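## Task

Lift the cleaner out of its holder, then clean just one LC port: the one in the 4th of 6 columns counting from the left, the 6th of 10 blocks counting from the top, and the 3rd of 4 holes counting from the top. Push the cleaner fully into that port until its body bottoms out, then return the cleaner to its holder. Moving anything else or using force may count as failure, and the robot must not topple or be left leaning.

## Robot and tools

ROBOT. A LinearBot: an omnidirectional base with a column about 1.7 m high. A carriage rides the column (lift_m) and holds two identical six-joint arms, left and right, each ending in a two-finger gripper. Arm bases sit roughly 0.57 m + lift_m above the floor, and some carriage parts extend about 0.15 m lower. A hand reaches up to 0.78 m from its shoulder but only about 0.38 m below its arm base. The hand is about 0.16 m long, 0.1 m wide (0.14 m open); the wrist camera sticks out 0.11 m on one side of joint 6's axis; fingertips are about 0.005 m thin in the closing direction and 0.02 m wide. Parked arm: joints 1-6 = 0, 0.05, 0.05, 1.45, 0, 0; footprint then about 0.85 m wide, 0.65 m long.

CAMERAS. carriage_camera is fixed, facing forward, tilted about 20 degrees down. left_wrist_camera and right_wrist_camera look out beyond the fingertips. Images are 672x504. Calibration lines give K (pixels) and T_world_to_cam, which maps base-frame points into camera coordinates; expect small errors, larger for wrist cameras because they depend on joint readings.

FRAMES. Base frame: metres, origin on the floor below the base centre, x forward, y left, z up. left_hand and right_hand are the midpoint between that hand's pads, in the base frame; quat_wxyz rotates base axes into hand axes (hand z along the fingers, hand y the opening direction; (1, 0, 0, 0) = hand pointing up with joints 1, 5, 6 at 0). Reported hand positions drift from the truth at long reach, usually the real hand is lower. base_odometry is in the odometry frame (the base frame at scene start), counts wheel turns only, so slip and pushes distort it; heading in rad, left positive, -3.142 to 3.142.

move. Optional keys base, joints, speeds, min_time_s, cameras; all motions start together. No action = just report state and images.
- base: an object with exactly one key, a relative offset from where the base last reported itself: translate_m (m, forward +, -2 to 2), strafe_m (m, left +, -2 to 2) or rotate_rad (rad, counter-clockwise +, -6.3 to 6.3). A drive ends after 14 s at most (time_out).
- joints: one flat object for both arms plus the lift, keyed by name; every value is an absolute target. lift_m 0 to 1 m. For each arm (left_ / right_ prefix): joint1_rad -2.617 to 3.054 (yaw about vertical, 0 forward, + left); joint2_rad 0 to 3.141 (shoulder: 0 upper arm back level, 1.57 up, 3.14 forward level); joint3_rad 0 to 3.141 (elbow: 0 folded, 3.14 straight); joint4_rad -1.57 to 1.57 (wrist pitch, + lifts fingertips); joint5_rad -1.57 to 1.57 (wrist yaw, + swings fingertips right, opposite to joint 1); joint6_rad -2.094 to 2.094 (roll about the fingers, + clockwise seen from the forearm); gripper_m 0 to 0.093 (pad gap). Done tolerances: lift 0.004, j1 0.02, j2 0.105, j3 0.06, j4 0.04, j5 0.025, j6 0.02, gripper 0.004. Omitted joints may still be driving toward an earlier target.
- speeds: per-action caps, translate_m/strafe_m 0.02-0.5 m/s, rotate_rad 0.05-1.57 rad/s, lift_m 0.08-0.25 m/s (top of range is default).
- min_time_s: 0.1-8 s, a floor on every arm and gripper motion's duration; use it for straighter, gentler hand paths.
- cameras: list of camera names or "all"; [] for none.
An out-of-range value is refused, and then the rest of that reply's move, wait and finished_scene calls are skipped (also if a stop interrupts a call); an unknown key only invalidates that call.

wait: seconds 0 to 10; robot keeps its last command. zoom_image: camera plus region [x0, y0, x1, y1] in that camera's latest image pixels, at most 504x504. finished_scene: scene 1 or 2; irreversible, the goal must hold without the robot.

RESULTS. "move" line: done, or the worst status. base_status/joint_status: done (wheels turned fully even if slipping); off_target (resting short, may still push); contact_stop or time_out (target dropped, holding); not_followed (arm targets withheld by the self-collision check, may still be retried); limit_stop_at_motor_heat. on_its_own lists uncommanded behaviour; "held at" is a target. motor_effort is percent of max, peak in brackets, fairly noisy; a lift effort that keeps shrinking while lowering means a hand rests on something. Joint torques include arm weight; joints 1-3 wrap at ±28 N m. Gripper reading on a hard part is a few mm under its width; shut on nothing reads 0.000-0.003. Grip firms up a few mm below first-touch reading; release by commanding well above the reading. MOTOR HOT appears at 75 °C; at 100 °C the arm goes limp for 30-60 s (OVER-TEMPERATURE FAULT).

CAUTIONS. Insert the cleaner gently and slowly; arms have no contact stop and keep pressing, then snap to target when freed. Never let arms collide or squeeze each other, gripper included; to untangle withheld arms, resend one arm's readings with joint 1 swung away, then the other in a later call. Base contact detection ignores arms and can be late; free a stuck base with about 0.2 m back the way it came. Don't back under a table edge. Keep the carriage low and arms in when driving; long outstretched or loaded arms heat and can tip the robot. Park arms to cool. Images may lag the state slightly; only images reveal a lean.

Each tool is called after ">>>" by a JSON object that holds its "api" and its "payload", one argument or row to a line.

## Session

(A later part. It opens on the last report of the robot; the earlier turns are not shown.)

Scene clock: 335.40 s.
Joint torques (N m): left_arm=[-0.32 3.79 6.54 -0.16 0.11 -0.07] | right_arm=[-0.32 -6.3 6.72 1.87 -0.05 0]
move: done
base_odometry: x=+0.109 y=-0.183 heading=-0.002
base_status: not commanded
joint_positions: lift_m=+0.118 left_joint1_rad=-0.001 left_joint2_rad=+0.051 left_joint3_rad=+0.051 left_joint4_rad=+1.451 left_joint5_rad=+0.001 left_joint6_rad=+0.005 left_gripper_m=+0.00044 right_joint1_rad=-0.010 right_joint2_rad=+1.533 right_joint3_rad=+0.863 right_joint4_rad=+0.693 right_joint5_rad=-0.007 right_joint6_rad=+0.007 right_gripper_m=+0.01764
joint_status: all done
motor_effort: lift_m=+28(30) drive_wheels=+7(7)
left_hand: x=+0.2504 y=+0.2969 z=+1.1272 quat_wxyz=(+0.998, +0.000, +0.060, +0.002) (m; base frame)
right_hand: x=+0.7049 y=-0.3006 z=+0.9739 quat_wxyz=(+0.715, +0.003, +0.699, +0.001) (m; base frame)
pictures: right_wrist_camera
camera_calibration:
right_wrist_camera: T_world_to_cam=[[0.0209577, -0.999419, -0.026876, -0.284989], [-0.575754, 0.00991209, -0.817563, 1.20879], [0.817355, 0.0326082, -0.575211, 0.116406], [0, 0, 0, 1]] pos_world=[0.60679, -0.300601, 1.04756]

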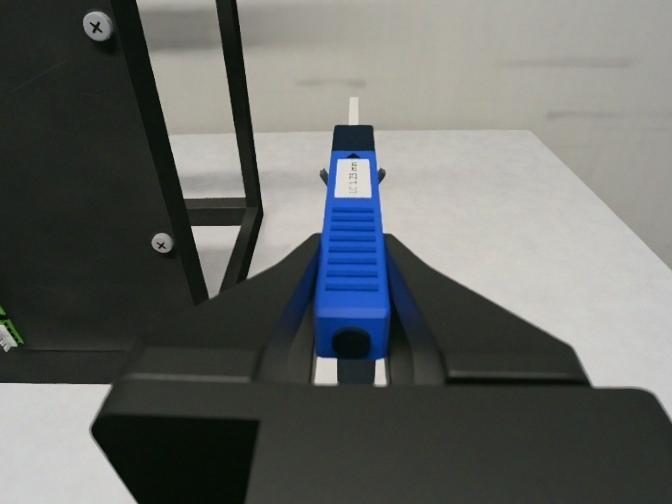

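>>> {"api": "move", "payload": {
  "joints": {"right_joint5_rad":-0.026,"right_joint4_rad":0.678,"lift_m":0.105},
  "min_time_s": 1,
  "cameras": ["right_wrist_camera"]
}}

>>> {"api": "zoom_image", "payload": {
  "camera": "right_wrist_camera",
  "region": [280, 90, 420, 230]
}}

Scene clock: 337.00 s.
Joint torques (N m): left_arm=[-0.4 3.82 6.49 -0.19 0.1 -0.07] | right_arm=[-0.32 -7.01 7.17 1.93 -0.25 0]
move: done
base_odometry: x=+0.109 y=-0.183 heading=-0.002
base_status: not commanded
joint_positions: lift_m=+0.105 left_joint1_rad=-0.001 left_joint2_rad=+0.051 left_joint3_rad=+0.051 left_joint4_rad=+1.451 left_joint5_rad=+0.001 left_joint6_rad=+0.005 left_gripper_m=+0.00044 right_joint1_rad=-0.010 right_joint2_rad=+1.540 right_joint3_rad=+0.858 right_joint4_rad=+0.681 right_joint5_rad=-0.015 right_joint6_rad=+0.007 right_gripper_m=+0.01764
joint_status: all done
motor_effort: lift_m=+28(29) drive_wheels=+7(7)
left_hand: x=+0.2504 y=+0.2969 z=+1.1142 quat_wxyz=(+0.998, +0.000, +0.060, +0.002) (m; base frame)
right_hand: x=+0.7054 y=-0.2992 z=+0.9525 quat_wxyz=(+0.707, +0.000, +0.707, +0.004) (m; base frame)
pictures: right_wrist_camera
camera_calibration:
right_wrist_camera: T_world_to_cam=[[0.0286611, -0.999207, -0.0276262, -0.288802], [-0.594997, 0.00515429, -0.803711, 1.19043], [0.803216, 0.0394727, -0.594378, 0.133842], [0, 0, 0, 1]] pos_world=[0.609075, -0.299992, 1.02833]

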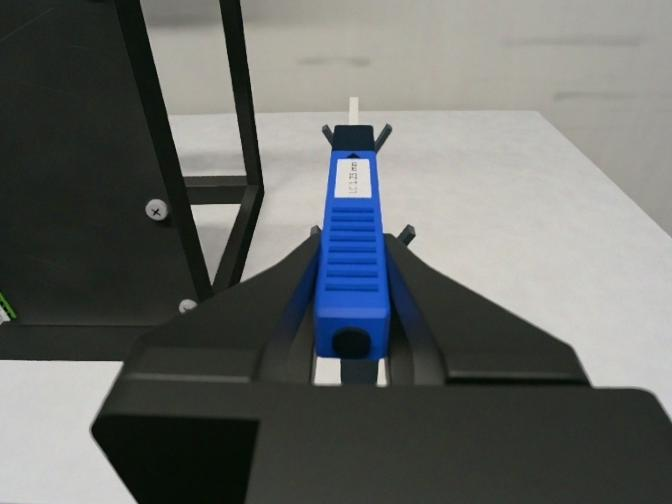

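Scaled by 3.600.

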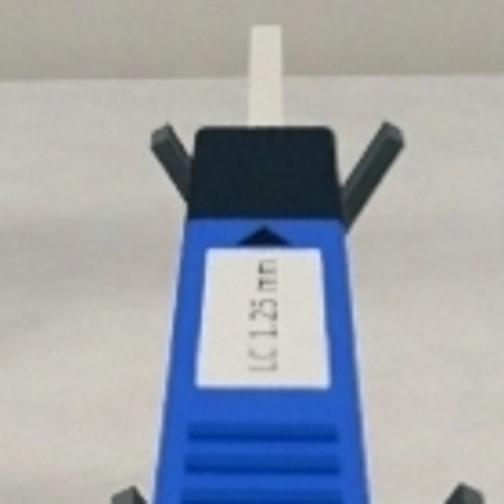

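>>> {"api": "move", "payload": {
  "base": {"strafe_m":-0.0035},
  "speeds": {"strafe_m":0.03},
  "joints": {"right_joint3_rad":0.88,"right_joint2_rad":1.53,"right_joint4_rad":0.72},
  "min_time_s": 0.8,
  "cameras": []
}}

>>> {"api": "move", "payload": {
  "joints": {"right_joint3_rad":0.856,"right_joint2_rad":1.543,"right_joint4_rad":0.684,"lift_m":0.1},
  "speeds": {"lift_m":0.08},
  "min_time_s": 1,
  "cameras": ["right_wrist_camera"]
}}

>>> {"api": "zoom_image", "payload": {
  "camera": "right_wrist_camera",
  "region": [280, 70, 420, 250]
}}

Scene clock: 338.33 s.
Joint torques (N m): left_arm=[-0.43 3.67 6.69 -0.16 0.12 -0.07] | right_arm=[-0.24 -8.54 9.13 2.19 -0.22 0]
move: done
base_odometry: x=+0.109 y=-0.186 heading=-0.001
base_status: done
joint_positions: lift_m=+0.105 left_joint1_rad=-0.001 left_joint2_rad=+0.051 left_joint3_rad=+0.051 left_joint4_rad=+1.451 left_joint5_rad=+0.001 left_joint6_rad=+0.005 left_gripper_m=+0.00044 right_joint1_rad=-0.011 right_joint2_rad=+1.540 right_joint3_rad=+0.858 right_joint4_rad=+0.697 right_joint5_rad=-0.018 right_joint6_rad=+0.007 right_gripper_m=+0.01764
joint_status: all done
motor_effort: lift_m=+28(28) drive_wheels=-5(10)
left_hand: x=+0.2504 y=+0.2969 z=+1.1142 quat_wxyz=(+0.998, +0.000, +0.060, +0.002) (m; base frame)
right_hand: x=+0.7054 y=-0.2993 z=+0.9565 quat_wxyz=(+0.712, +0.000, +0.702, +0.005) (m; base frame)
pictures: none
No camera images: "cameras" was empty.

Scene clock: 339.63 s.
Joint torques (N m): left_arm=[-0.35 3.92 6.57 -0.23 0.14 -0.08] | right_arm=[-0.29 -7.28 6.74 1.88 -0.22 0]
move: done
base_odometry: x=+0.109 y=-0.186 heading=-0.001
base_status: not commanded
joint_positions: lift_m=+0.100 left_joint1_rad=-0.001 left_joint2_rad=+0.050 left_joint3_rad=+0.050 left_joint4_rad=+1.451 left_joint5_rad=+0.001 left_joint6_rad=+0.005 left_gripper_m=+0.00044 right_joint1_rad=-0.011 right_joint2_rad=+1.540 right_joint3_rad=+0.861 right_joint4_rad=+0.692 right_joint5_rad=-0.018 right_joint6_rad=+0.007 right_gripper_m=+0.01764
joint_status: all done
motor_effort: lift_m=+27(29) drive_wheels=-5(6)
left_hand: x=+0.2504 y=+0.2969 z=+1.1092 quat_wxyz=(+0.998, +0.000, +0.060, +0.002) (m; base frame)
right_hand: x=+0.7057 y=-0.2993 z=+0.9518 quat_wxyz=(+0.712, +0.000, +0.702, +0.005) (m; base frame)
pictures: right_wrist_camera
camera_calibration:
right_wrist_camera: T_world_to_cam=[[0.0301741, -0.999179, -0.0270177, -0.290573], [-0.583255, 0.00435026, -0.812277, 1.18969], [0.811728, 0.0402679, -0.582646, 0.116268], [0, 0, 0, 1]] pos_world=[0.608283, -0.300191, 1.02625]

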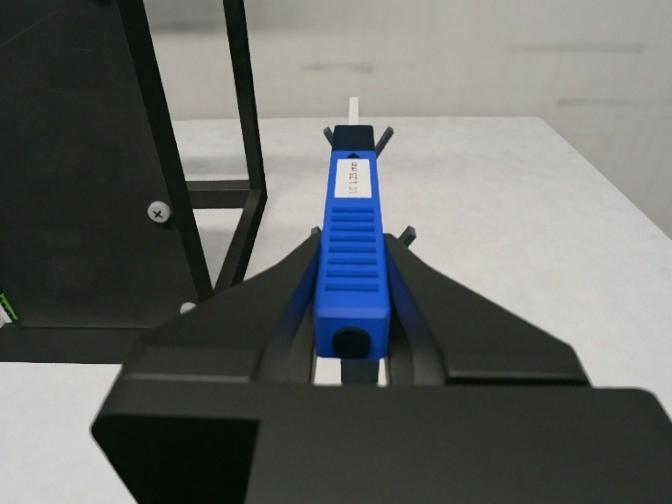

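Scaled by 2.800.

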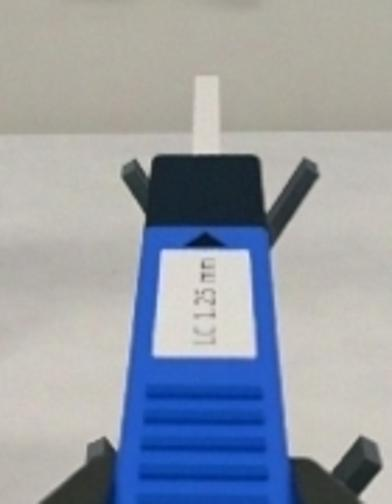

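>>> {"api": "move", "payload": {
  "base": {"strafe_m":-0.003},
  "speeds": {"strafe_m":0.03},
  "cameras": []
}}

>>> {"api": "wait", "payload": {
  "seconds": 0.4,
  "cameras": ["right_wrist_camera"]
}}

>>> {"api": "zoom_image", "payload": {
  "camera": "right_wrist_camera",
  "region": [280, 70, 420, 250]
}}

Scene clock: 340.37 s.
Joint torques (N m): left_arm=[-0.44 3.84 6.32 -0.19 0.1 -0.08] | right_arm=[-0.02 -7.28 6.8 1.94 -0.2 0]
move: done
base_odometry: x=+0.109 y=-0.189 heading=-0.001
base_status: done
joint_positions: lift_m=+0.100 left_joint1_rad=+0.000 left_joint2_rad=+0.050 left_joint3_rad=+0.050 left_joint4_rad=+1.451 left_joint5_rad=+0.001 left_joint6_rad=+0.005 left_gripper_m=+0.00044 right_joint1_rad=-0.013 right_joint2_rad=+1.540 right_joint3_rad=+0.860 right_joint4_rad=+0.686 right_joint5_rad=-0.020 right_joint6_rad=+0.007 right_gripper_m=+0.01764
joint_status: not commanded
motor_effort: lift_m=+27(28) drive_wheels=-5(19)
left_hand: x=+0.2504 y=+0.2969 z=+1.1092 quat_wxyz=(+0.998, +0.000, +0.060, +0.002) (m; base frame)
right_hand: x=+0.7057 y=-0.3001 z=+0.9498 quat_wxyz=(+0.709, +0.000, +0.705, +0.004) (m; base frame)
pictures: none
No camera images: "cameras" was empty.

Scene clock: 340.77 s.
Joint torques (N m): left_arm=[-0.5 3.85 6.57 -0.23 0.11 -0.08] | right_arm=[0.03 -7.16 6.79 1.96 -0.19 0]
base_odometry: x=+0.109 y=-0.189 heading=-0.001
base_status: done
joint_positions: lift_m=+0.100 left_joint1_rad=+0.000 left_joint2_rad=+0.050 left_joint3_rad=+0.050 left_joint4_rad=+1.451 left_joint5_rad=+0.001 left_joint6_rad=+0.005 left_gripper_m=+0.00044 right_joint1_rad=-0.013 right_joint2_rad=+1.540 right_joint3_rad=+0.860 right_joint4_rad=+0.686 right_joint5_rad=-0.020 right_joint6_rad=+0.007 right_gripper_m=+0.01764
joint_status: not commanded
motor_effort: lift_m=+28(28) drive_wheels=-5(19)
left_hand: x=+0.2504 y=+0.2969 z=+1.1092 quat_wxyz=(+0.998, +0.000, +0.060, +0.002) (m; base frame)
right_hand: x=+0.7057 y=-0.3001 z=+0.9498 quat_wxyz=(+0.709, +0.000, +0.705, +0.004) (m; base frame)
wait: 0.40 s; at rest by 0.27 s
pictures: right_wrist_camera
camera_calibration:
right_wrist_camera: T_world_to_cam=[[0.0296962, -0.999187, -0.027285, -0.290857], [-0.589136, 0.00455548, -0.808021, 1.18828], [0.807488, 0.0400697, -0.588522, 0.123739], [0, 0, 0, 1]] pos_world=[0.608779, -0.300992, 1.02504]

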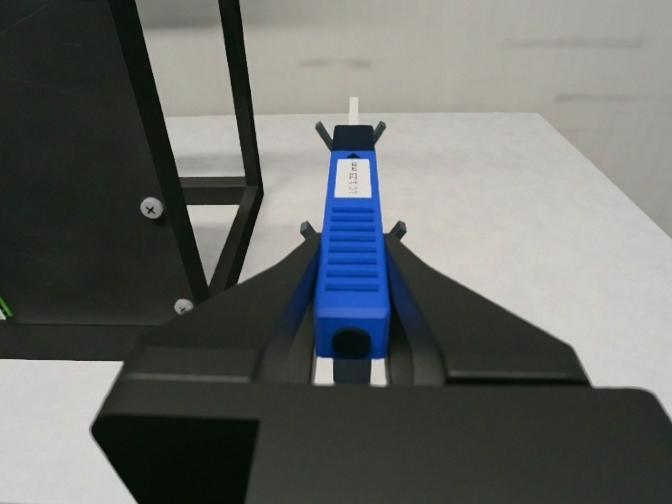

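Scaled by 2.800.

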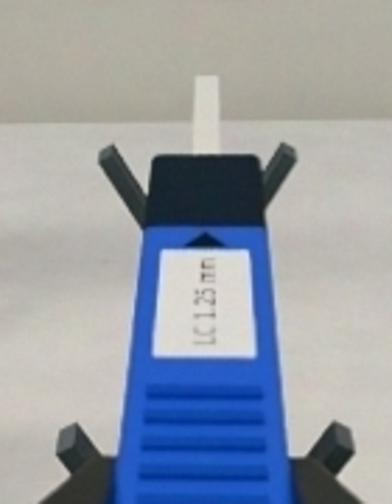

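>>> {"api": "move", "payload": {
  "joints": {"right_joint4_rad":0.7,"lift_m":0.089},
  "speeds": {"lift_m":0.08},
  "cameras": ["right_wrist_camera"]
}}

>>> {"api": "zoom_image", "payload": {
  "camera": "right_wrist_camera",
  "region": [280, 70, 420, 250]
}}

Scene clock: 341.40 s.
Joint torques (N m): left_arm=[-0.39 3.9 6.74 -0.18 0.13 -0.07] | right_arm=[-0.03 -7.25 7.17 2.06 -0.19 0]
move: done
base_odometry: x=+0.109 y=-0.189 heading=-0.001
base_status: not commanded
joint_positions: lift_m=+0.089 left_joint1_rad=+0.000 left_joint2_rad=+0.050 left_joint3_rad=+0.050 left_joint4_rad=+1.451 left_joint5_rad=+0.001 left_joint6_rad=+0.005 left_gripper_m=+0.00044 right_joint1_rad=-0.013 right_joint2_rad=+1.540 right_joint3_rad=+0.856 right_joint4_rad=+0.690 right_joint5_rad=-0.020 right_joint6_rad=+0.007 right_gripper_m=+0.01764
joint_status: all done
motor_effort: lift_m=+28(31) drive_wheels=-5(6)
left_hand: x=+0.2504 y=+0.2969 z=+1.0981 quat_wxyz=(+0.998, +0.000, +0.060, +0.002) (m; base frame)
right_hand: x=+0.7052 y=-0.3001 z=+0.9377 quat_wxyz=(+0.709, +0.000, +0.705, +0.004) (m; base frame)
pictures: right_wrist_camera
camera_calibration:
right_wrist_camera: T_world_to_cam=[[0.0296858, -0.999187, -0.0272955, -0.291158], [-0.589428, 0.00455562, -0.807808, 1.17823], [0.807276, 0.0400692, -0.588813, 0.117364], [0, 0, 0, 1]] pos_world=[0.608378, -0.300992, 1.01294]

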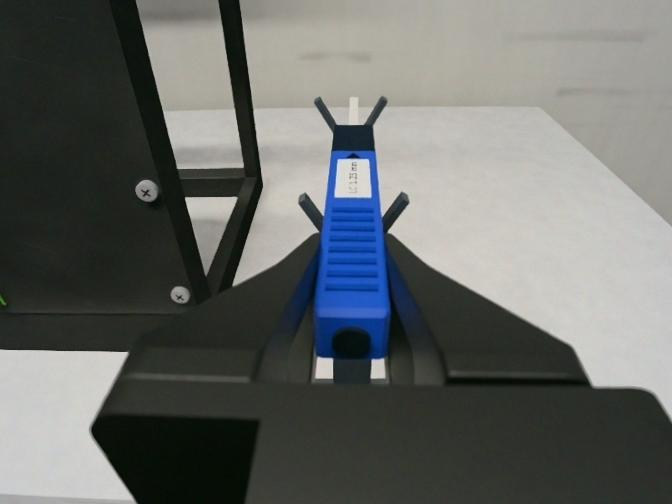

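Scaled by 2.800.

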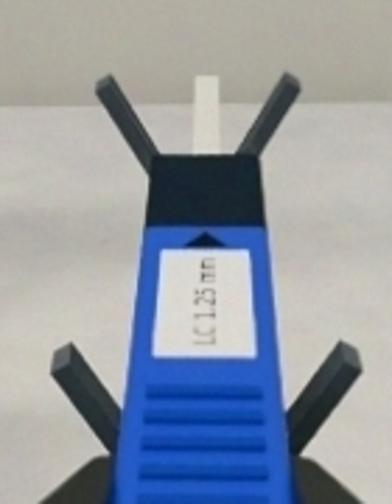

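>>> {"api": "move", "payload": {
  "joints": {"lift_m":0.086},
  "speeds": {"lift_m":0.08},
  "cameras": ["right_wrist_camera"]
}}

>>> {"api": "move", "payload": {
  "joints": {"lift_m":0.084},
  "speeds": {"lift_m":0.08},
  "cameras": ["right_wrist_camera"]
}}

>>> {"api": "zoom_image", "payload": {
  "camera": "right_wrist_camera",
  "region": [280, 70, 420, 250]
}}

Scene clock: 341.97 s.
Joint torques (N m): left_arm=[-0.58 3.66 6.58 -0.23 0.1 -0.06] | right_arm=[-0.02 -7.32 7.28 2.06 -0.2 0]
move: done
base_odometry: x=+0.109 y=-0.189 heading=-0.001
base_status: not commanded
joint_positions: lift_m=+0.086 left_joint1_rad=+0.000 left_joint2_rad=+0.050 left_joint3_rad=+0.050 left_joint4_rad=+1.451 left_joint5_rad=+0.001 left_joint6_rad=+0.005 left_gripper_m=+0.00044 right_joint1_rad=-0.013 right_joint2_rad=+1.540 right_joint3_rad=+0.855 right_joint4_rad=+0.690 right_joint5_rad=-0.020 right_joint6_rad=+0.007 right_gripper_m=+0.01764
joint_status: all done
motor_effort: lift_m=+27(28) drive_wheels=-5(5)
left_hand: x=+0.2504 y=+0.2969 z=+1.0952 quat_wxyz=(+0.998, +0.000, +0.060, +0.002) (m; base frame)
right_hand: x=+0.7051 y=-0.3001 z=+0.9345 quat_wxyz=(+0.709, +0.000, +0.705, +0.005) (m; base frame)
pictures: right_wrist_camera
camera_calibration:
right_wrist_camera: T_world_to_cam=[[0.0300246, -0.999175, -0.02733, -0.29131], [-0.590117, 0.00434924, -0.807306, 1.17543], [0.806759, 0.0403669, -0.5895, 0.116654], [0, 0, 0, 1]] pos_world=[0.608278, -0.300891, 1.00974]

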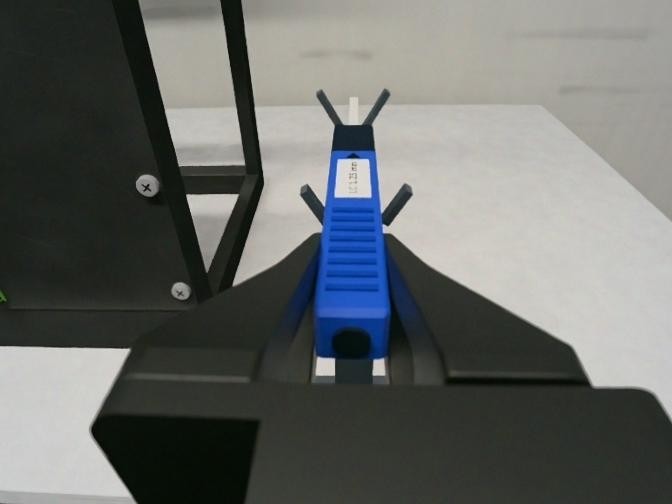

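Scene clock: 342.33 s.
Joint torques (N m): left_arm=[-0.4 3.75 6.57 -0.18 0.1 -0.12] | right_arm=[0.08 -7.24 7.17 2.03 -0.2 0]
move: done
base_odometry: x=+0.109 y=-0.189 heading=-0.001
base_status: not commanded
joint_positions: lift_m=+0.084 left_joint1_rad=+0.000 left_joint2_rad=+0.050 left_joint3_rad=+0.050 left_joint4_rad=+1.451 left_joint5_rad=+0.001 left_joint6_rad=+0.005 left_gripper_m=+0.00044 right_joint1_rad=-0.013 right_joint2_rad=+1.540 right_joint3_rad=+0.855 right_joint4_rad=+0.693 right_joint5_rad=-0.020 right_joint6_rad=+0.007 right_gripper_m=+0.01764
joint_status: all done
motor_effort: lift_m=+27(28) drive_wheels=-5(5)
left_hand: x=+0.2504 y=+0.2969 z=+1.0932 quat_wxyz=(+0.998, +0.000, +0.060, +0.002) (m; base frame)
right_hand: x=+0.7051 y=-0.3001 z=+0.9333 quat_wxyz=(+0.710, +0.000, +0.704, +0.005) (m; base frame)
pictures: right_wrist_camera
camera_calibration:
right_wrist_camera: T_world_to_cam=[[0.0301187, -0.999175, -0.0272267, -0.291507], [-0.587332, 0.00434936, -0.809334, 1.17446], [0.808785, 0.0403672, -0.586717, 0.111894], [0, 0, 0, 1]] pos_world=[0.60808, -0.300891, 1.00824]

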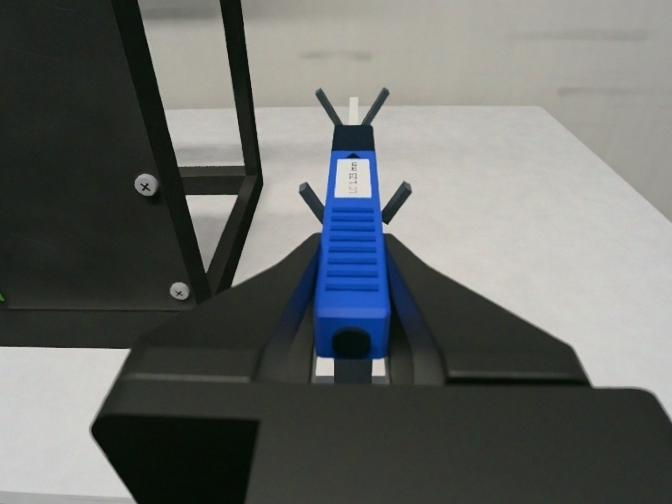

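Scaled by 2.800.

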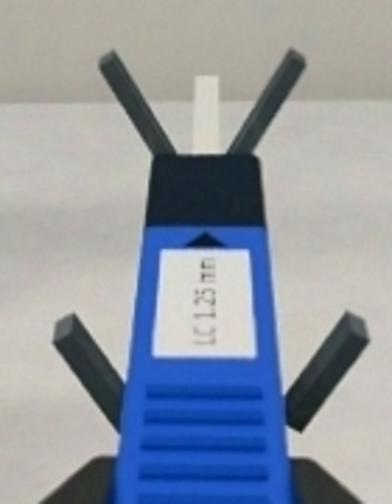

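>>> {"api": "move", "payload": {
  "joints": {"lift_m":0.093},
  "speeds": {"lift_m":0.08},
  "cameras": []
}}

>>> {"api": "move", "payload": {
  "base": {"translate_m":0.006},
  "speeds": {"translate_m":0.03},
  "cameras": []
}}

>>> {"api": "wait", "payload": {
  "seconds": 0.4,
  "cameras": ["right_wrist_camera"]
}}

>>> {"api": "zoom_image", "payload": {
  "camera": "right_wrist_camera",
  "region": [280, 70, 420, 250]
}}

Scene clock: 343.07 s.
Joint torques (N m): left_arm=[-0.72 3.9 6.56 -0.19 0.11 -0.09] | right_arm=[0.03 -7.21 7.31 2.03 -0.19 0]
move: done
base_odometry: x=+0.109 y=-0.189 heading=-0.001
base_status: not commanded
joint_positions: lift_m=+0.093 left_joint1_rad=+0.000 left_joint2_rad=+0.050 left_joint3_rad=+0.050 left_joint4_rad=+1.451 left_joint5_rad=+0.001 left_joint6_rad=+0.005 left_gripper_m=+0.00044 right_joint1_rad=-0.013 right_joint2_rad=+1.540 right_joint3_rad=+0.854 right_joint4_rad=+0.695 right_joint5_rad=-0.020 right_joint6_rad=+0.007 right_gripper_m=+0.01764
joint_status: all done
motor_effort: lift_m=+25(33) drive_wheels=-5(6)
left_hand: x=+0.2504 y=+0.2969 z=+1.1023 quat_wxyz=(+0.998, +0.000, +0.060, +0.002) (m; base frame)
right_hand: x=+0.7050 y=-0.3001 z=+0.9426 quat_wxyz=(+0.711, +0.000, +0.704, +0.005) (m; base frame)
pictures: none
No camera images: "cameras" was empty.

Scene clock: 343.70 s.
Joint torques (N m): left_arm=[-0.46 3.69 6.69 -0.23 0.12 -0.07] | right_arm=[0.01 -7.31 7.2 2 -0.19 0]
move: done
base_odometry: x=+0.114 y=-0.188 heading=+0.000
base_status: done
joint_positions: lift_m=+0.093 left_joint1_rad=+0.000 left_joint2_rad=+0.050 left_joint3_rad=+0.050 left_joint4_rad=+1.452 left_joint5_rad=+0.001 left_joint6_rad=+0.005 left_gripper_m=+0.00044 right_joint1_rad=-0.013 right_joint2_rad=+1.540 right_joint3_rad=+0.854 right_joint4_rad=+0.694 right_joint5_rad=-0.020 right_joint6_rad=+0.007 right_gripper_m=+0.01764
joint_status: not commanded
motor_effort: lift_m=+26(26) drive_wheels=-7(16)
left_hand: x=+0.2503 y=+0.2969 z=+1.1024 quat_wxyz=(+0.998, +0.000, +0.059, +0.002) (m; base frame)
right_hand: x=+0.7050 y=-0.3001 z=+0.9423 quat_wxyz=(+0.710, +0.000, +0.704, +0.005) (m; base frame)
pictures: none
No camera images: "cameras" was empty.

Scene clock: 344.10 s.
Joint torques (N m): left_arm=[-0.47 3.9 6.46 -0.18 0.11 -0.06] | right_arm=[-0.03 -7.19 7.3 2.01 -0.19 0.01]
base_odometry: x=+0.114 y=-0.188 heading=+0.000
base_status: done
joint_positions: lift_m=+0.093 left_joint1_rad=+0.000 left_joint2_rad=+0.050 left_joint3_rad=+0.050 left_joint4_rad=+1.452 left_joint5_rad=+0.001 left_joint6_rad=+0.005 left_gripper_m=+0.00044 right_joint1_rad=-0.013 right_joint2_rad=+1.540 right_joint3_rad=+0.854 right_joint4_rad=+0.694 right_joint5_rad=-0.020 right_joint6_rad=+0.007 right_gripper_m=+0.01764
joint_status: not commanded
motor_effort: lift_m=+26(26) drive_wheels=-7(16)
left_hand: x=+0.2503 y=+0.2969 z=+1.1024 quat_wxyz=(+0.998, +0.000, +0.059, +0.002) (m; base frame)
right_hand: x=+0.7050 y=-0.3001 z=+0.9423 quat_wxyz=(+0.710, +0.000, +0.704, +0.005) (m; base frame)
wait: 0.40 s; at rest by 0.27 s
pictures: right_wrist_camera
camera_calibration:
right_wrist_camera: T_world_to_cam=[[0.0301291, -0.999175, -0.027216, -0.291276], [-0.58704, 0.00434923, -0.809546, 1.18172], [0.808997, 0.0403678, -0.586425, 0.11683], [0, 0, 0, 1]] pos_world=[0.60798, -0.300891, 1.01724]

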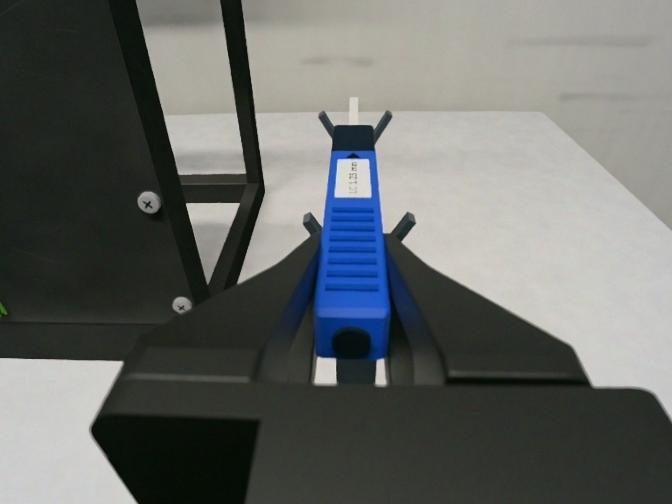

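Scaled by 2.800.

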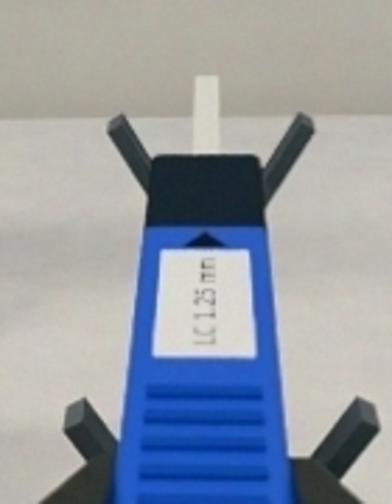

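>>> {"api": "move", "payload": {
  "base": {"strafe_m":-0.0024},
  "speeds": {"strafe_m":0.02},
  "cameras": []
}}

>>> {"api": "wait", "payload": {
  "seconds": 0.4,
  "cameras": ["right_wrist_camera"]
}}

>>> {"api": "zoom_image", "payload": {
  "camera": "right_wrist_camera",
  "region": [280, 70, 420, 250]
}}

Scene clock: 344.90 s.
Joint torques (N m): left_arm=[-0.73 3.69 6.49 -0.21 0.15 -0.08] | right_arm=[-0.03 -7.16 7.2 2.04 -0.18 -0.01]
move: done
base_odometry: x=+0.114 y=-0.190 heading=+0.001
base_status: done
joint_positions: lift_m=+0.093 left_joint1_rad=+0.001 left_joint2_rad=+0.050 left_joint3_rad=+0.050 left_joint4_rad=+1.452 left_joint5_rad=+0.000 left_joint6_rad=+0.005 left_gripper_m=+0.00044 right_joint1_rad=-0.014 right_joint2_rad=+1.540 right_joint3_rad=+0.854 right_joint4_rad=+0.693 right_joint5_rad=-0.021 right_joint6_rad=+0.007 right_gripper_m=+0.01764
joint_status: not commanded
motor_effort: lift_m=+26(26) drive_wheels=-5(15)
left_hand: x=+0.2503 y=+0.2970 z=+1.1024 quat_wxyz=(+0.998, +0.000, +0.059, +0.003) (m; base frame)
right_hand: x=+0.7050 y=-0.3000 z=+0.9422 quat_wxyz=(+0.710, +0.000, +0.704, +0.005) (m; base frame)
pictures: none
No camera images: "cameras" was empty.

Scene clock: 345.30 s.
Joint torques (N m): left_arm=[-0.58 3.89 6.56 -0.15 0.11 -0.03] | right_arm=[0.08 -7.25 7.28 2.04 -0.18 0]
base_odometry: x=+0.114 y=-0.190 heading=+0.001
base_status: done
joint_positions: lift_m=+0.093 left_joint1_rad=+0.001 left_joint2_rad=+0.050 left_joint3_rad=+0.050 left_joint4_rad=+1.452 left_joint5_rad=+0.000 left_joint6_rad=+0.005 left_gripper_m=+0.00044 right_joint1_rad=-0.014 right_joint2_rad=+1.540 right_joint3_rad=+0.854 right_joint4_rad=+0.693 right_joint5_rad=-0.021 right_joint6_rad=+0.007 right_gripper_m=+0.01764
joint_status: not commanded
motor_effort: lift_m=+26(26) drive_wheels=-5(15)
left_hand: x=+0.2503 y=+0.2970 z=+1.1024 quat_wxyz=(+0.998, +0.000, +0.059, +0.003) (m; base frame)
right_hand: x=+0.7050 y=-0.3000 z=+0.9422 quat_wxyz=(+0.710, +0.000, +0.704, +0.005) (m; base frame)
wait: 0.40 s; at rest by 0.27 s
pictures: right_wrist_camera
camera_calibration:
right_wrist_camera: T_world_to_cam=[[0.0308892, -0.999153, -0.0271812, -0.291869], [-0.587655, 0.00384338, -0.809103, 1.18141], [0.808522, 0.0409657, -0.587039, 0.117868], [0, 0, 0, 1]] pos_world=[0.607979, -0.300991, 1.01714]

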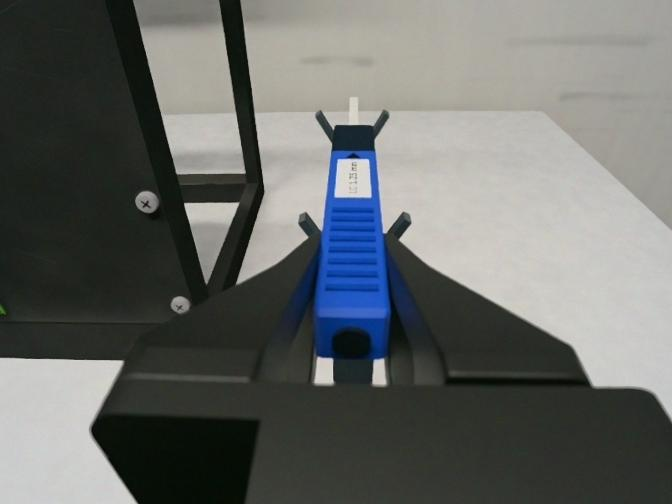

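Scaled by 2.800.

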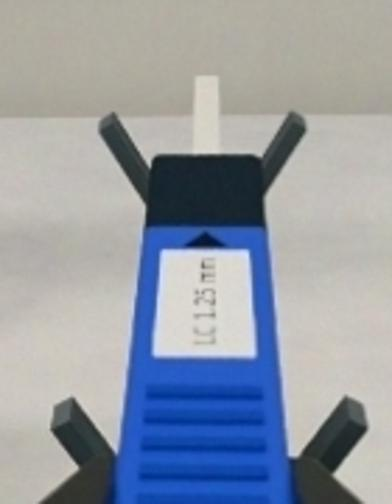

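>>> {"api": "move", "payload": {
  "base": {"translate_m":0.003},
  "speeds": {"translate_m":0.02},
  "cameras": []
}}

>>> {"api": "move", "payload": {
  "joints": {"lift_m":0.087},
  "speeds": {"lift_m":0.08},
  "cameras": ["right_wrist_camera"]
}}

>>> {"api": "zoom_image", "payload": {
  "camera": "right_wrist_camera",
  "region": [280, 70, 420, 250]
}}

Scene clock: 346.13 s.
Joint torques (N m): left_arm=[-0.36 3.74 6.54 -0.19 0.07 -0.09] | right_arm=[0.1 -7.25 7.23 2.03 -0.18 0.01]
move: done
base_odometry: x=+0.117 y=-0.190 heading=+0.002
base_status: done
joint_positions: lift_m=+0.093 left_joint1_rad=+0.001 left_joint2_rad=+0.050 left_joint3_rad=+0.050 left_joint4_rad=+1.452 left_joint5_rad=+0.000 left_joint6_rad=+0.005 left_gripper_m=+0.00044 right_joint1_rad=-0.014 right_joint2_rad=+1.540 right_joint3_rad=+0.854 right_joint4_rad=+0.693 right_joint5_rad=-0.021 right_joint6_rad=+0.007 right_gripper_m=+0.01764
joint_status: not commanded
motor_effort: lift_m=+26(26) drive_wheels=-7(13)
left_hand: x=+0.2501 y=+0.2970 z=+1.1024 quat_wxyz=(+0.998, +0.000, +0.059, +0.003) (m; base frame)
right_hand: x=+0.7050 y=-0.3000 z=+0.9421 quat_wxyz=(+0.710, +0.000, +0.704, +0.005) (m; base frame)
pictures: none
No camera images: "cameras" was empty.

Scene clock: 346.57 s.
Joint torques (N m): left_arm=[-0.39 3.88 6.54 -0.14 0.12 -0.06] | right_arm=[-0.05 -7.32 7.36 2.04 -0.18 0.01]
move: done
base_odometry: x=+0.117 y=-0.190 heading=+0.002
base_status: not commanded
joint_positions: lift_m=+0.087 left_joint1_rad=+0.001 left_joint2_rad=+0.050 left_joint3_rad=+0.050 left_joint4_rad=+1.452 left_joint5_rad=+0.000 left_joint6_rad=+0.005 left_gripper_m=+0.00044 right_joint1_rad=-0.014 right_joint2_rad=+1.540 right_joint3_rad=+0.853 right_joint4_rad=+0.691 right_joint5_rad=-0.021 right_joint6_rad=+0.007 right_gripper_m=+0.01764
joint_status: all done
motor_effort: lift_m=+28(29) drive_wheels=+8(8)
left_hand: x=+0.2501 y=+0.2970 z=+1.0962 quat_wxyz=(+0.998, +0.000, +0.059, +0.003) (m; base frame)
right_hand: x=+0.7050 y=-0.3000 z=+0.9347 quat_wxyz=(+0.709, +0.000, +0.706, +0.005) (m; base frame)
pictures: right_wrist_camera
camera_calibration:
right_wrist_camera: T_world_to_cam=[[0.0307263, -0.999153, -0.027379, -0.291772], [-0.590734, 0.00394317, -0.806857, 1.17547], [0.806281, 0.0409654, -0.590112, 0.117924], [0, 0, 0, 1]] pos_world=[0.608277, -0.300991, 1.01004]

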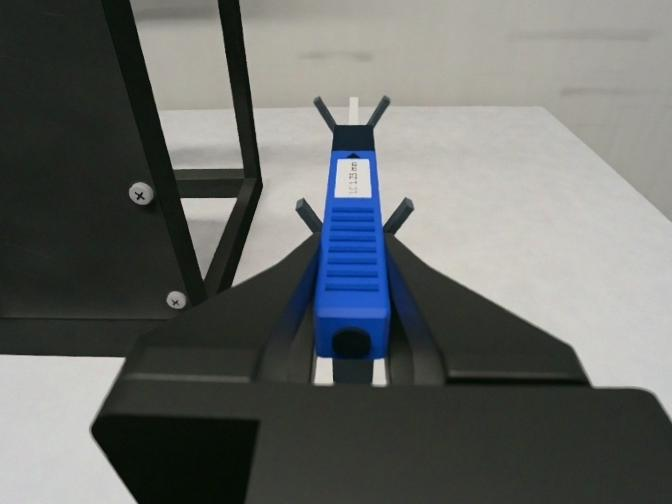

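Scaled by 2.800.

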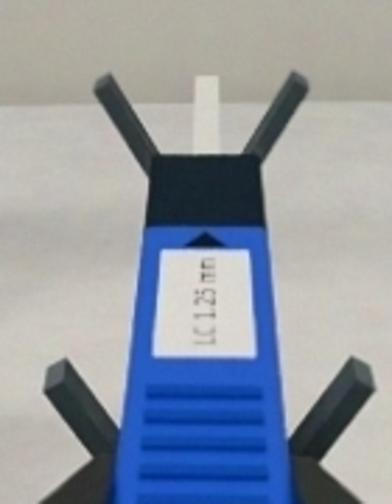

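>>> {"api": "move", "payload": {
  "joints": {"lift_m":0.0845},
  "speeds": {"lift_m":0.08},
  "cameras": ["right_wrist_camera"]
}}

>>> {"api": "move", "payload": {
  "joints": {"lift_m":0.083},
  "speeds": {"lift_m":0.08},
  "cameras": ["right_wrist_camera"]
}}

>>> {"api": "zoom_image", "payload": {
  "camera": "right_wrist_camera",
  "region": [280, 70, 420, 250]
}}

Scene clock: 347.10 s.
Joint torques (N m): left_arm=[-0.7 3.78 6.49 -0.19 0.07 -0.07] | right_arm=[0.05 -7.32 7.46 2.01 -0.18 0.01]
move: done
base_odometry: x=+0.117 y=-0.190 heading=+0.002
base_status: not commanded
joint_positions: lift_m=+0.084 left_joint1_rad=+0.001 left_joint2_rad=+0.050 left_joint3_rad=+0.050 left_joint4_rad=+1.452 left_joint5_rad=+0.000 left_joint6_rad=+0.005 left_gripper_m=+0.00044 right_joint1_rad=-0.014 right_joint2_rad=+1.540 right_joint3_rad=+0.853 right_joint4_rad=+0.695 right_joint5_rad=-0.021 right_joint6_rad=+0.007 right_gripper_m=+0.01764
joint_status: all done
motor_effort: lift_m=+27(30) drive_wheels=+8(8)
left_hand: x=+0.2501 y=+0.2970 z=+1.0937 quat_wxyz=(+0.998, +0.000, +0.059, +0.003) (m; base frame)
right_hand: x=+0.7050 y=-0.3000 z=+0.9332 quat_wxyz=(+0.710, +0.000, +0.704, +0.005) (m; base frame)
pictures: right_wrist_camera
camera_calibration:
right_wrist_camera: T_world_to_cam=[[0.0308892, -0.999153, -0.0271812, -0.292113], [-0.587655, 0.00384338, -0.809103, 1.17413], [0.808522, 0.0409657, -0.587039, 0.112585], [0, 0, 0, 1]] pos_world=[0.607979, -0.300991, 1.00814]

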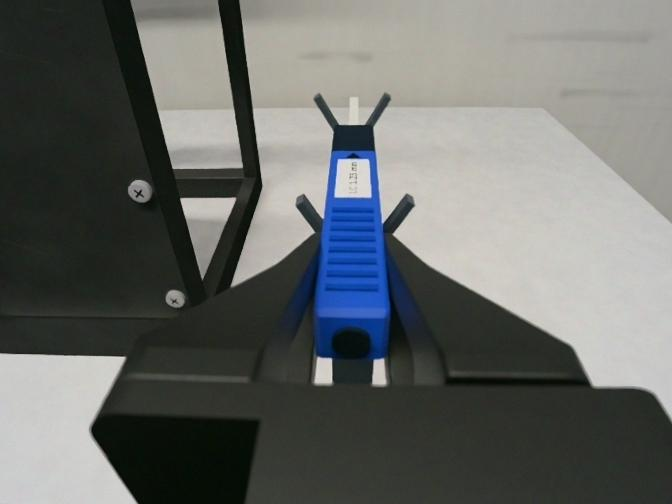

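Scene clock: 347.47 s.
Joint torques (N m): left_arm=[-0.43 3.88 6.35 -0.22 0.1 -0.03] | right_arm=[0.05 -7.28 7.38 1.98 -0.18 0]
move: done
base_odometry: x=+0.117 y=-0.190 heading=+0.002
base_status: not commanded
joint_positions: lift_m=+0.083 left_joint1_rad=+0.001 left_joint2_rad=+0.050 left_joint3_rad=+0.050 left_joint4_rad=+1.452 left_joint5_rad=+0.000 left_joint6_rad=+0.005 left_gripper_m=+0.00044 right_joint1_rad=-0.014 right_joint2_rad=+1.540 right_joint3_rad=+0.853 right_joint4_rad=+0.698 right_joint5_rad=-0.021 right_joint6_rad=+0.007 right_gripper_m=+0.01764
joint_status: all done
motor_effort: lift_m=+26(27) drive_wheels=+8(8)
left_hand: x=+0.2501 y=+0.2970 z=+1.0923 quat_wxyz=(+0.998, +0.000, +0.059, +0.003) (m; base frame)
right_hand: x=+0.7050 y=-0.3000 z=+0.9325 quat_wxyz=(+0.711, +0.000, +0.703, +0.005) (m; base frame)
pictures: right_wrist_camera
camera_calibration:
right_wrist_camera: T_world_to_cam=[[0.0309721, -0.999153, -0.0270857, -0.292275], [-0.585157, 0.00384378, -0.810911, 1.17353], [0.810329, 0.040965, -0.584542, 0.108687], [0, 0, 0, 1]] pos_world=[0.607681, -0.300991, 1.00725]

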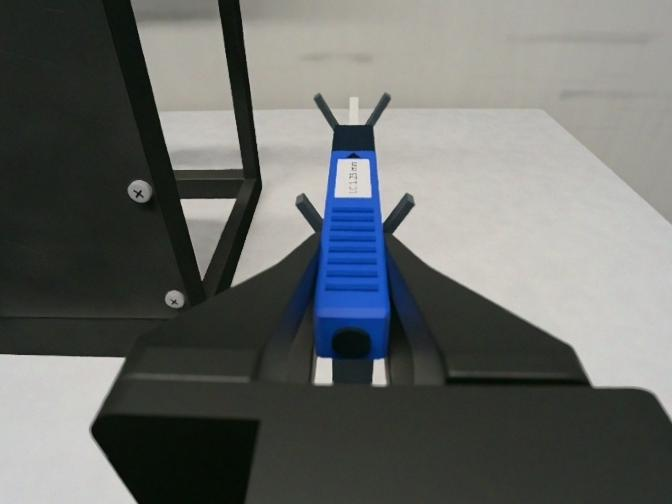

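Scaled by 2.800.

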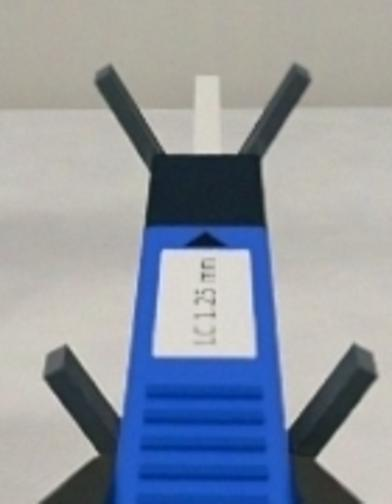

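Seated (same as reference; J4 lifts on contact). Release.

>>> {"api": "move", "payload": {
  "joints": {"right_gripper_m":0.022},
  "min_time_s": 2,
  "cameras": ["right_wrist_camera"]
}}

>>> {"api": "zoom_image", "payload": {
  "camera": "right_wrist_camera",
  "region": [280, 70, 420, 250]
}}

>>> {"api": "move", "payload": {
  "joints": {"right_gripper_m":0.07},
  "min_time_s": 2,
  "cameras": ["right_wrist_camera"]
}}

Scene clock: 349.93 s.
Joint torques (N m): left_arm=[-0.34 3.73 6.56 -0.19 0.11 -0.07] | right_arm=[0.05 -7.28 7.39 1.98 -0.18 0.01]
move: done
base_odometry: x=+0.117 y=-0.190 heading=+0.002
base_status: not commanded
joint_positions: lift_m=+0.083 left_joint1_rad=+0.001 left_joint2_rad=+0.050 left_joint3_rad=+0.050 left_joint4_rad=+1.452 left_joint5_rad=+0.000 left_joint6_rad=+0.005 left_gripper_m=+0.00044 right_joint1_rad=-0.014 right_joint2_rad=+1.540 right_joint3_rad=+0.853 right_joint4_rad=+0.698 right_joint5_rad=-0.021 right_joint6_rad=+0.007 right_gripper_m=+0.02196
joint_status: all done
motor_effort: lift_m=+26(27) drive_wheels=+8(8)
left_hand: x=+0.2501 y=+0.2970 z=+1.0923 quat_wxyz=(+0.998, +0.000, +0.059, +0.003) (m; base frame)
right_hand: x=+0.7050 y=-0.3000 z=+0.9325 quat_wxyz=(+0.711, +0.000, +0.703, +0.005) (m; base frame)
pictures: right_wrist_camera
camera_calibration:
right_wrist_camera: T_world_to_cam=[[0.0309721, -0.999153, -0.0270857, -0.292275], [-0.585157, 0.00384378, -0.810911, 1.17353], [0.810329, 0.040965, -0.584542, 0.108687], [0, 0, 0, 1]] pos_world=[0.607681, -0.300991, 1.00725]

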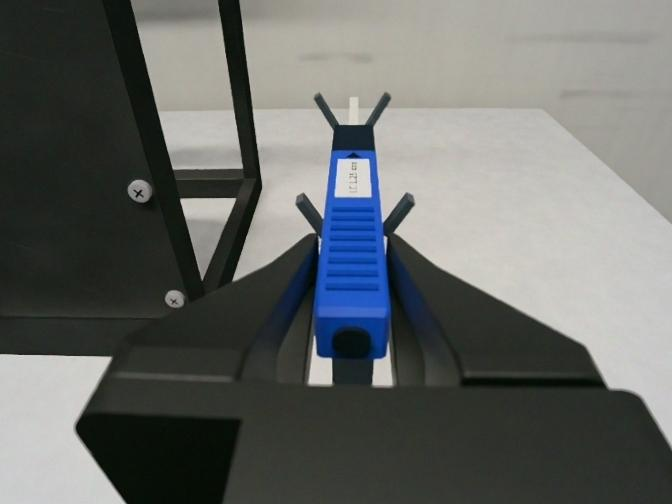

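Scaled by 2.800.

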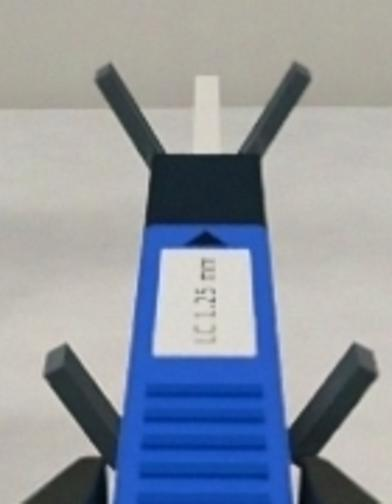

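Scene clock: 352.23 s.
Joint torques (N m): left_arm=[-0.4 3.71 6.57 -0.24 0.12 -0.1] | right_arm=[0.05 -7.28 7.39 1.98 -0.17 0]
move: done
base_odometry: x=+0.117 y=-0.190 heading=+0.002
base_status: not commanded
joint_positions: lift_m=+0.083 left_joint1_rad=+0.001 left_joint2_rad=+0.050 left_joint3_rad=+0.050 left_joint4_rad=+1.452 left_joint5_rad=+0.000 left_joint6_rad=+0.005 left_gripper_m=+0.00044 right_joint1_rad=-0.014 right_joint2_rad=+1.540 right_joint3_rad=+0.853 right_joint4_rad=+0.698 right_joint5_rad=-0.021 right_joint6_rad=+0.007 right_gripper_m=+0.06993
joint_status: all done
motor_effort: lift_m=+27(27) drive_wheels=+8(8)
left_hand: x=+0.2501 y=+0.2970 z=+1.0923 quat_wxyz=(+0.998, +0.000, +0.059, +0.003) (m; base frame)
right_hand: x=+0.7050 y=-0.3000 z=+0.9325 quat_wxyz=(+0.711, +0.000, +0.703, +0.005) (m; base frame)
pictures: right_wrist_camera
camera_calibration:
right_wrist_camera: T_world_to_cam=[[0.0309721, -0.999153, -0.0270857, -0.292275], [-0.585157, 0.00384378, -0.810911, 1.17353], [0.810329, 0.040965, -0.584542, 0.108687], [0, 0, 0, 1]] pos_world=[0.607681, -0.300991, 1.00725]

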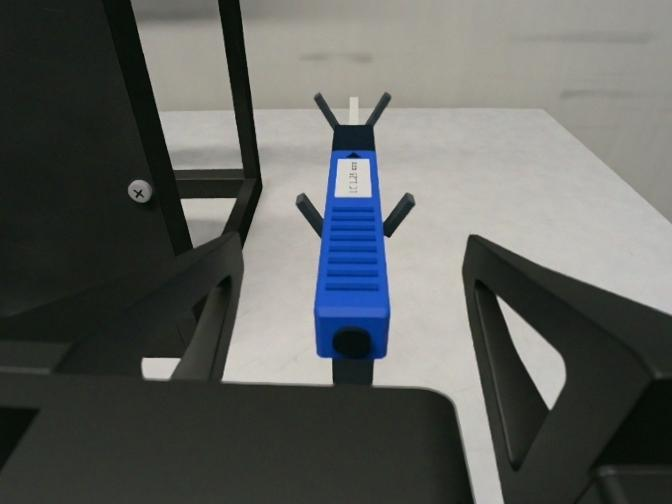

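>>> {"api": "move", "payload": {
  "base": {"translate_m":-0.15},
  "speeds": {"translate_m":0.1},
  "cameras": ["right_wrist_camera"]
}}

Scene clock: 354.57 s.
Joint torques (N m): left_arm=[-0.36 3.74 6.68 -0.23 0.09 -0.04] | right_arm=[0.03 -7.38 7.39 1.99 -0.18 0]
move: done
base_odometry: x=-0.033 y=-0.190 heading=+0.002
base_status: done
joint_positions: lift_m=+0.083 left_joint1_rad=+0.001 left_joint2_rad=+0.050 left_joint3_rad=+0.050 left_joint4_rad=+1.452 left_joint5_rad=+0.000 left_joint6_rad=+0.005 left_gripper_m=+0.00044 right_joint1_rad=-0.014 right_joint2_rad=+1.540 right_joint3_rad=+0.853 right_joint4_rad=+0.698 right_joint5_rad=-0.021 right_joint6_rad=+0.007 right_gripper_m=+0.06993
joint_status: not commanded
motor_effort: lift_m=+26(27) drive_wheels=-2(16)
left_hand: x=+0.2503 y=+0.2970 z=+1.0923 quat_wxyz=(+0.998, +0.000, +0.059, +0.003) (m; base frame)
right_hand: x=+0.7050 y=-0.3000 z=+0.9324 quat_wxyz=(+0.711, -0.001, +0.703, +0.005) (m; base frame)
pictures: right_wrist_camera
camera_calibration:
right_wrist_camera: T_world_to_cam=[[0.0313216, -0.999142, -0.0271073, -0.292468], [-0.585443, 0.00364217, -0.810706, 1.17342], [0.810108, 0.0412624, -0.584826, 0.109057], [0, 0, 0, 1]] pos_world=[0.607781, -0.30099, 1.00715]

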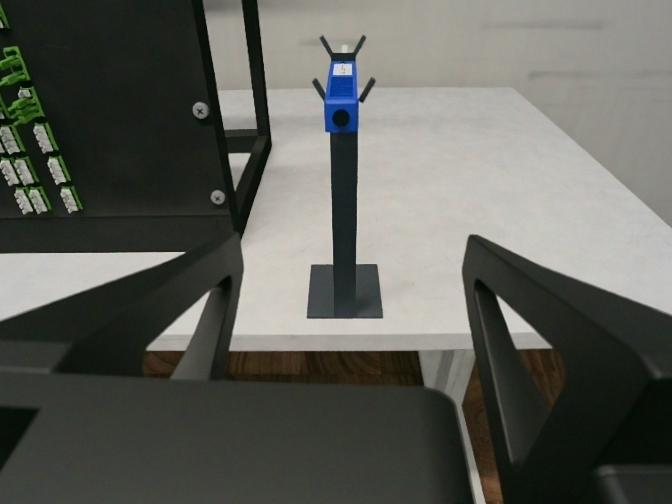

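Cleaner sits in both V's.

>>> {"api": "finished_scene", "payload": {
  "scene": 2
}}

The scene is finished: the task was done.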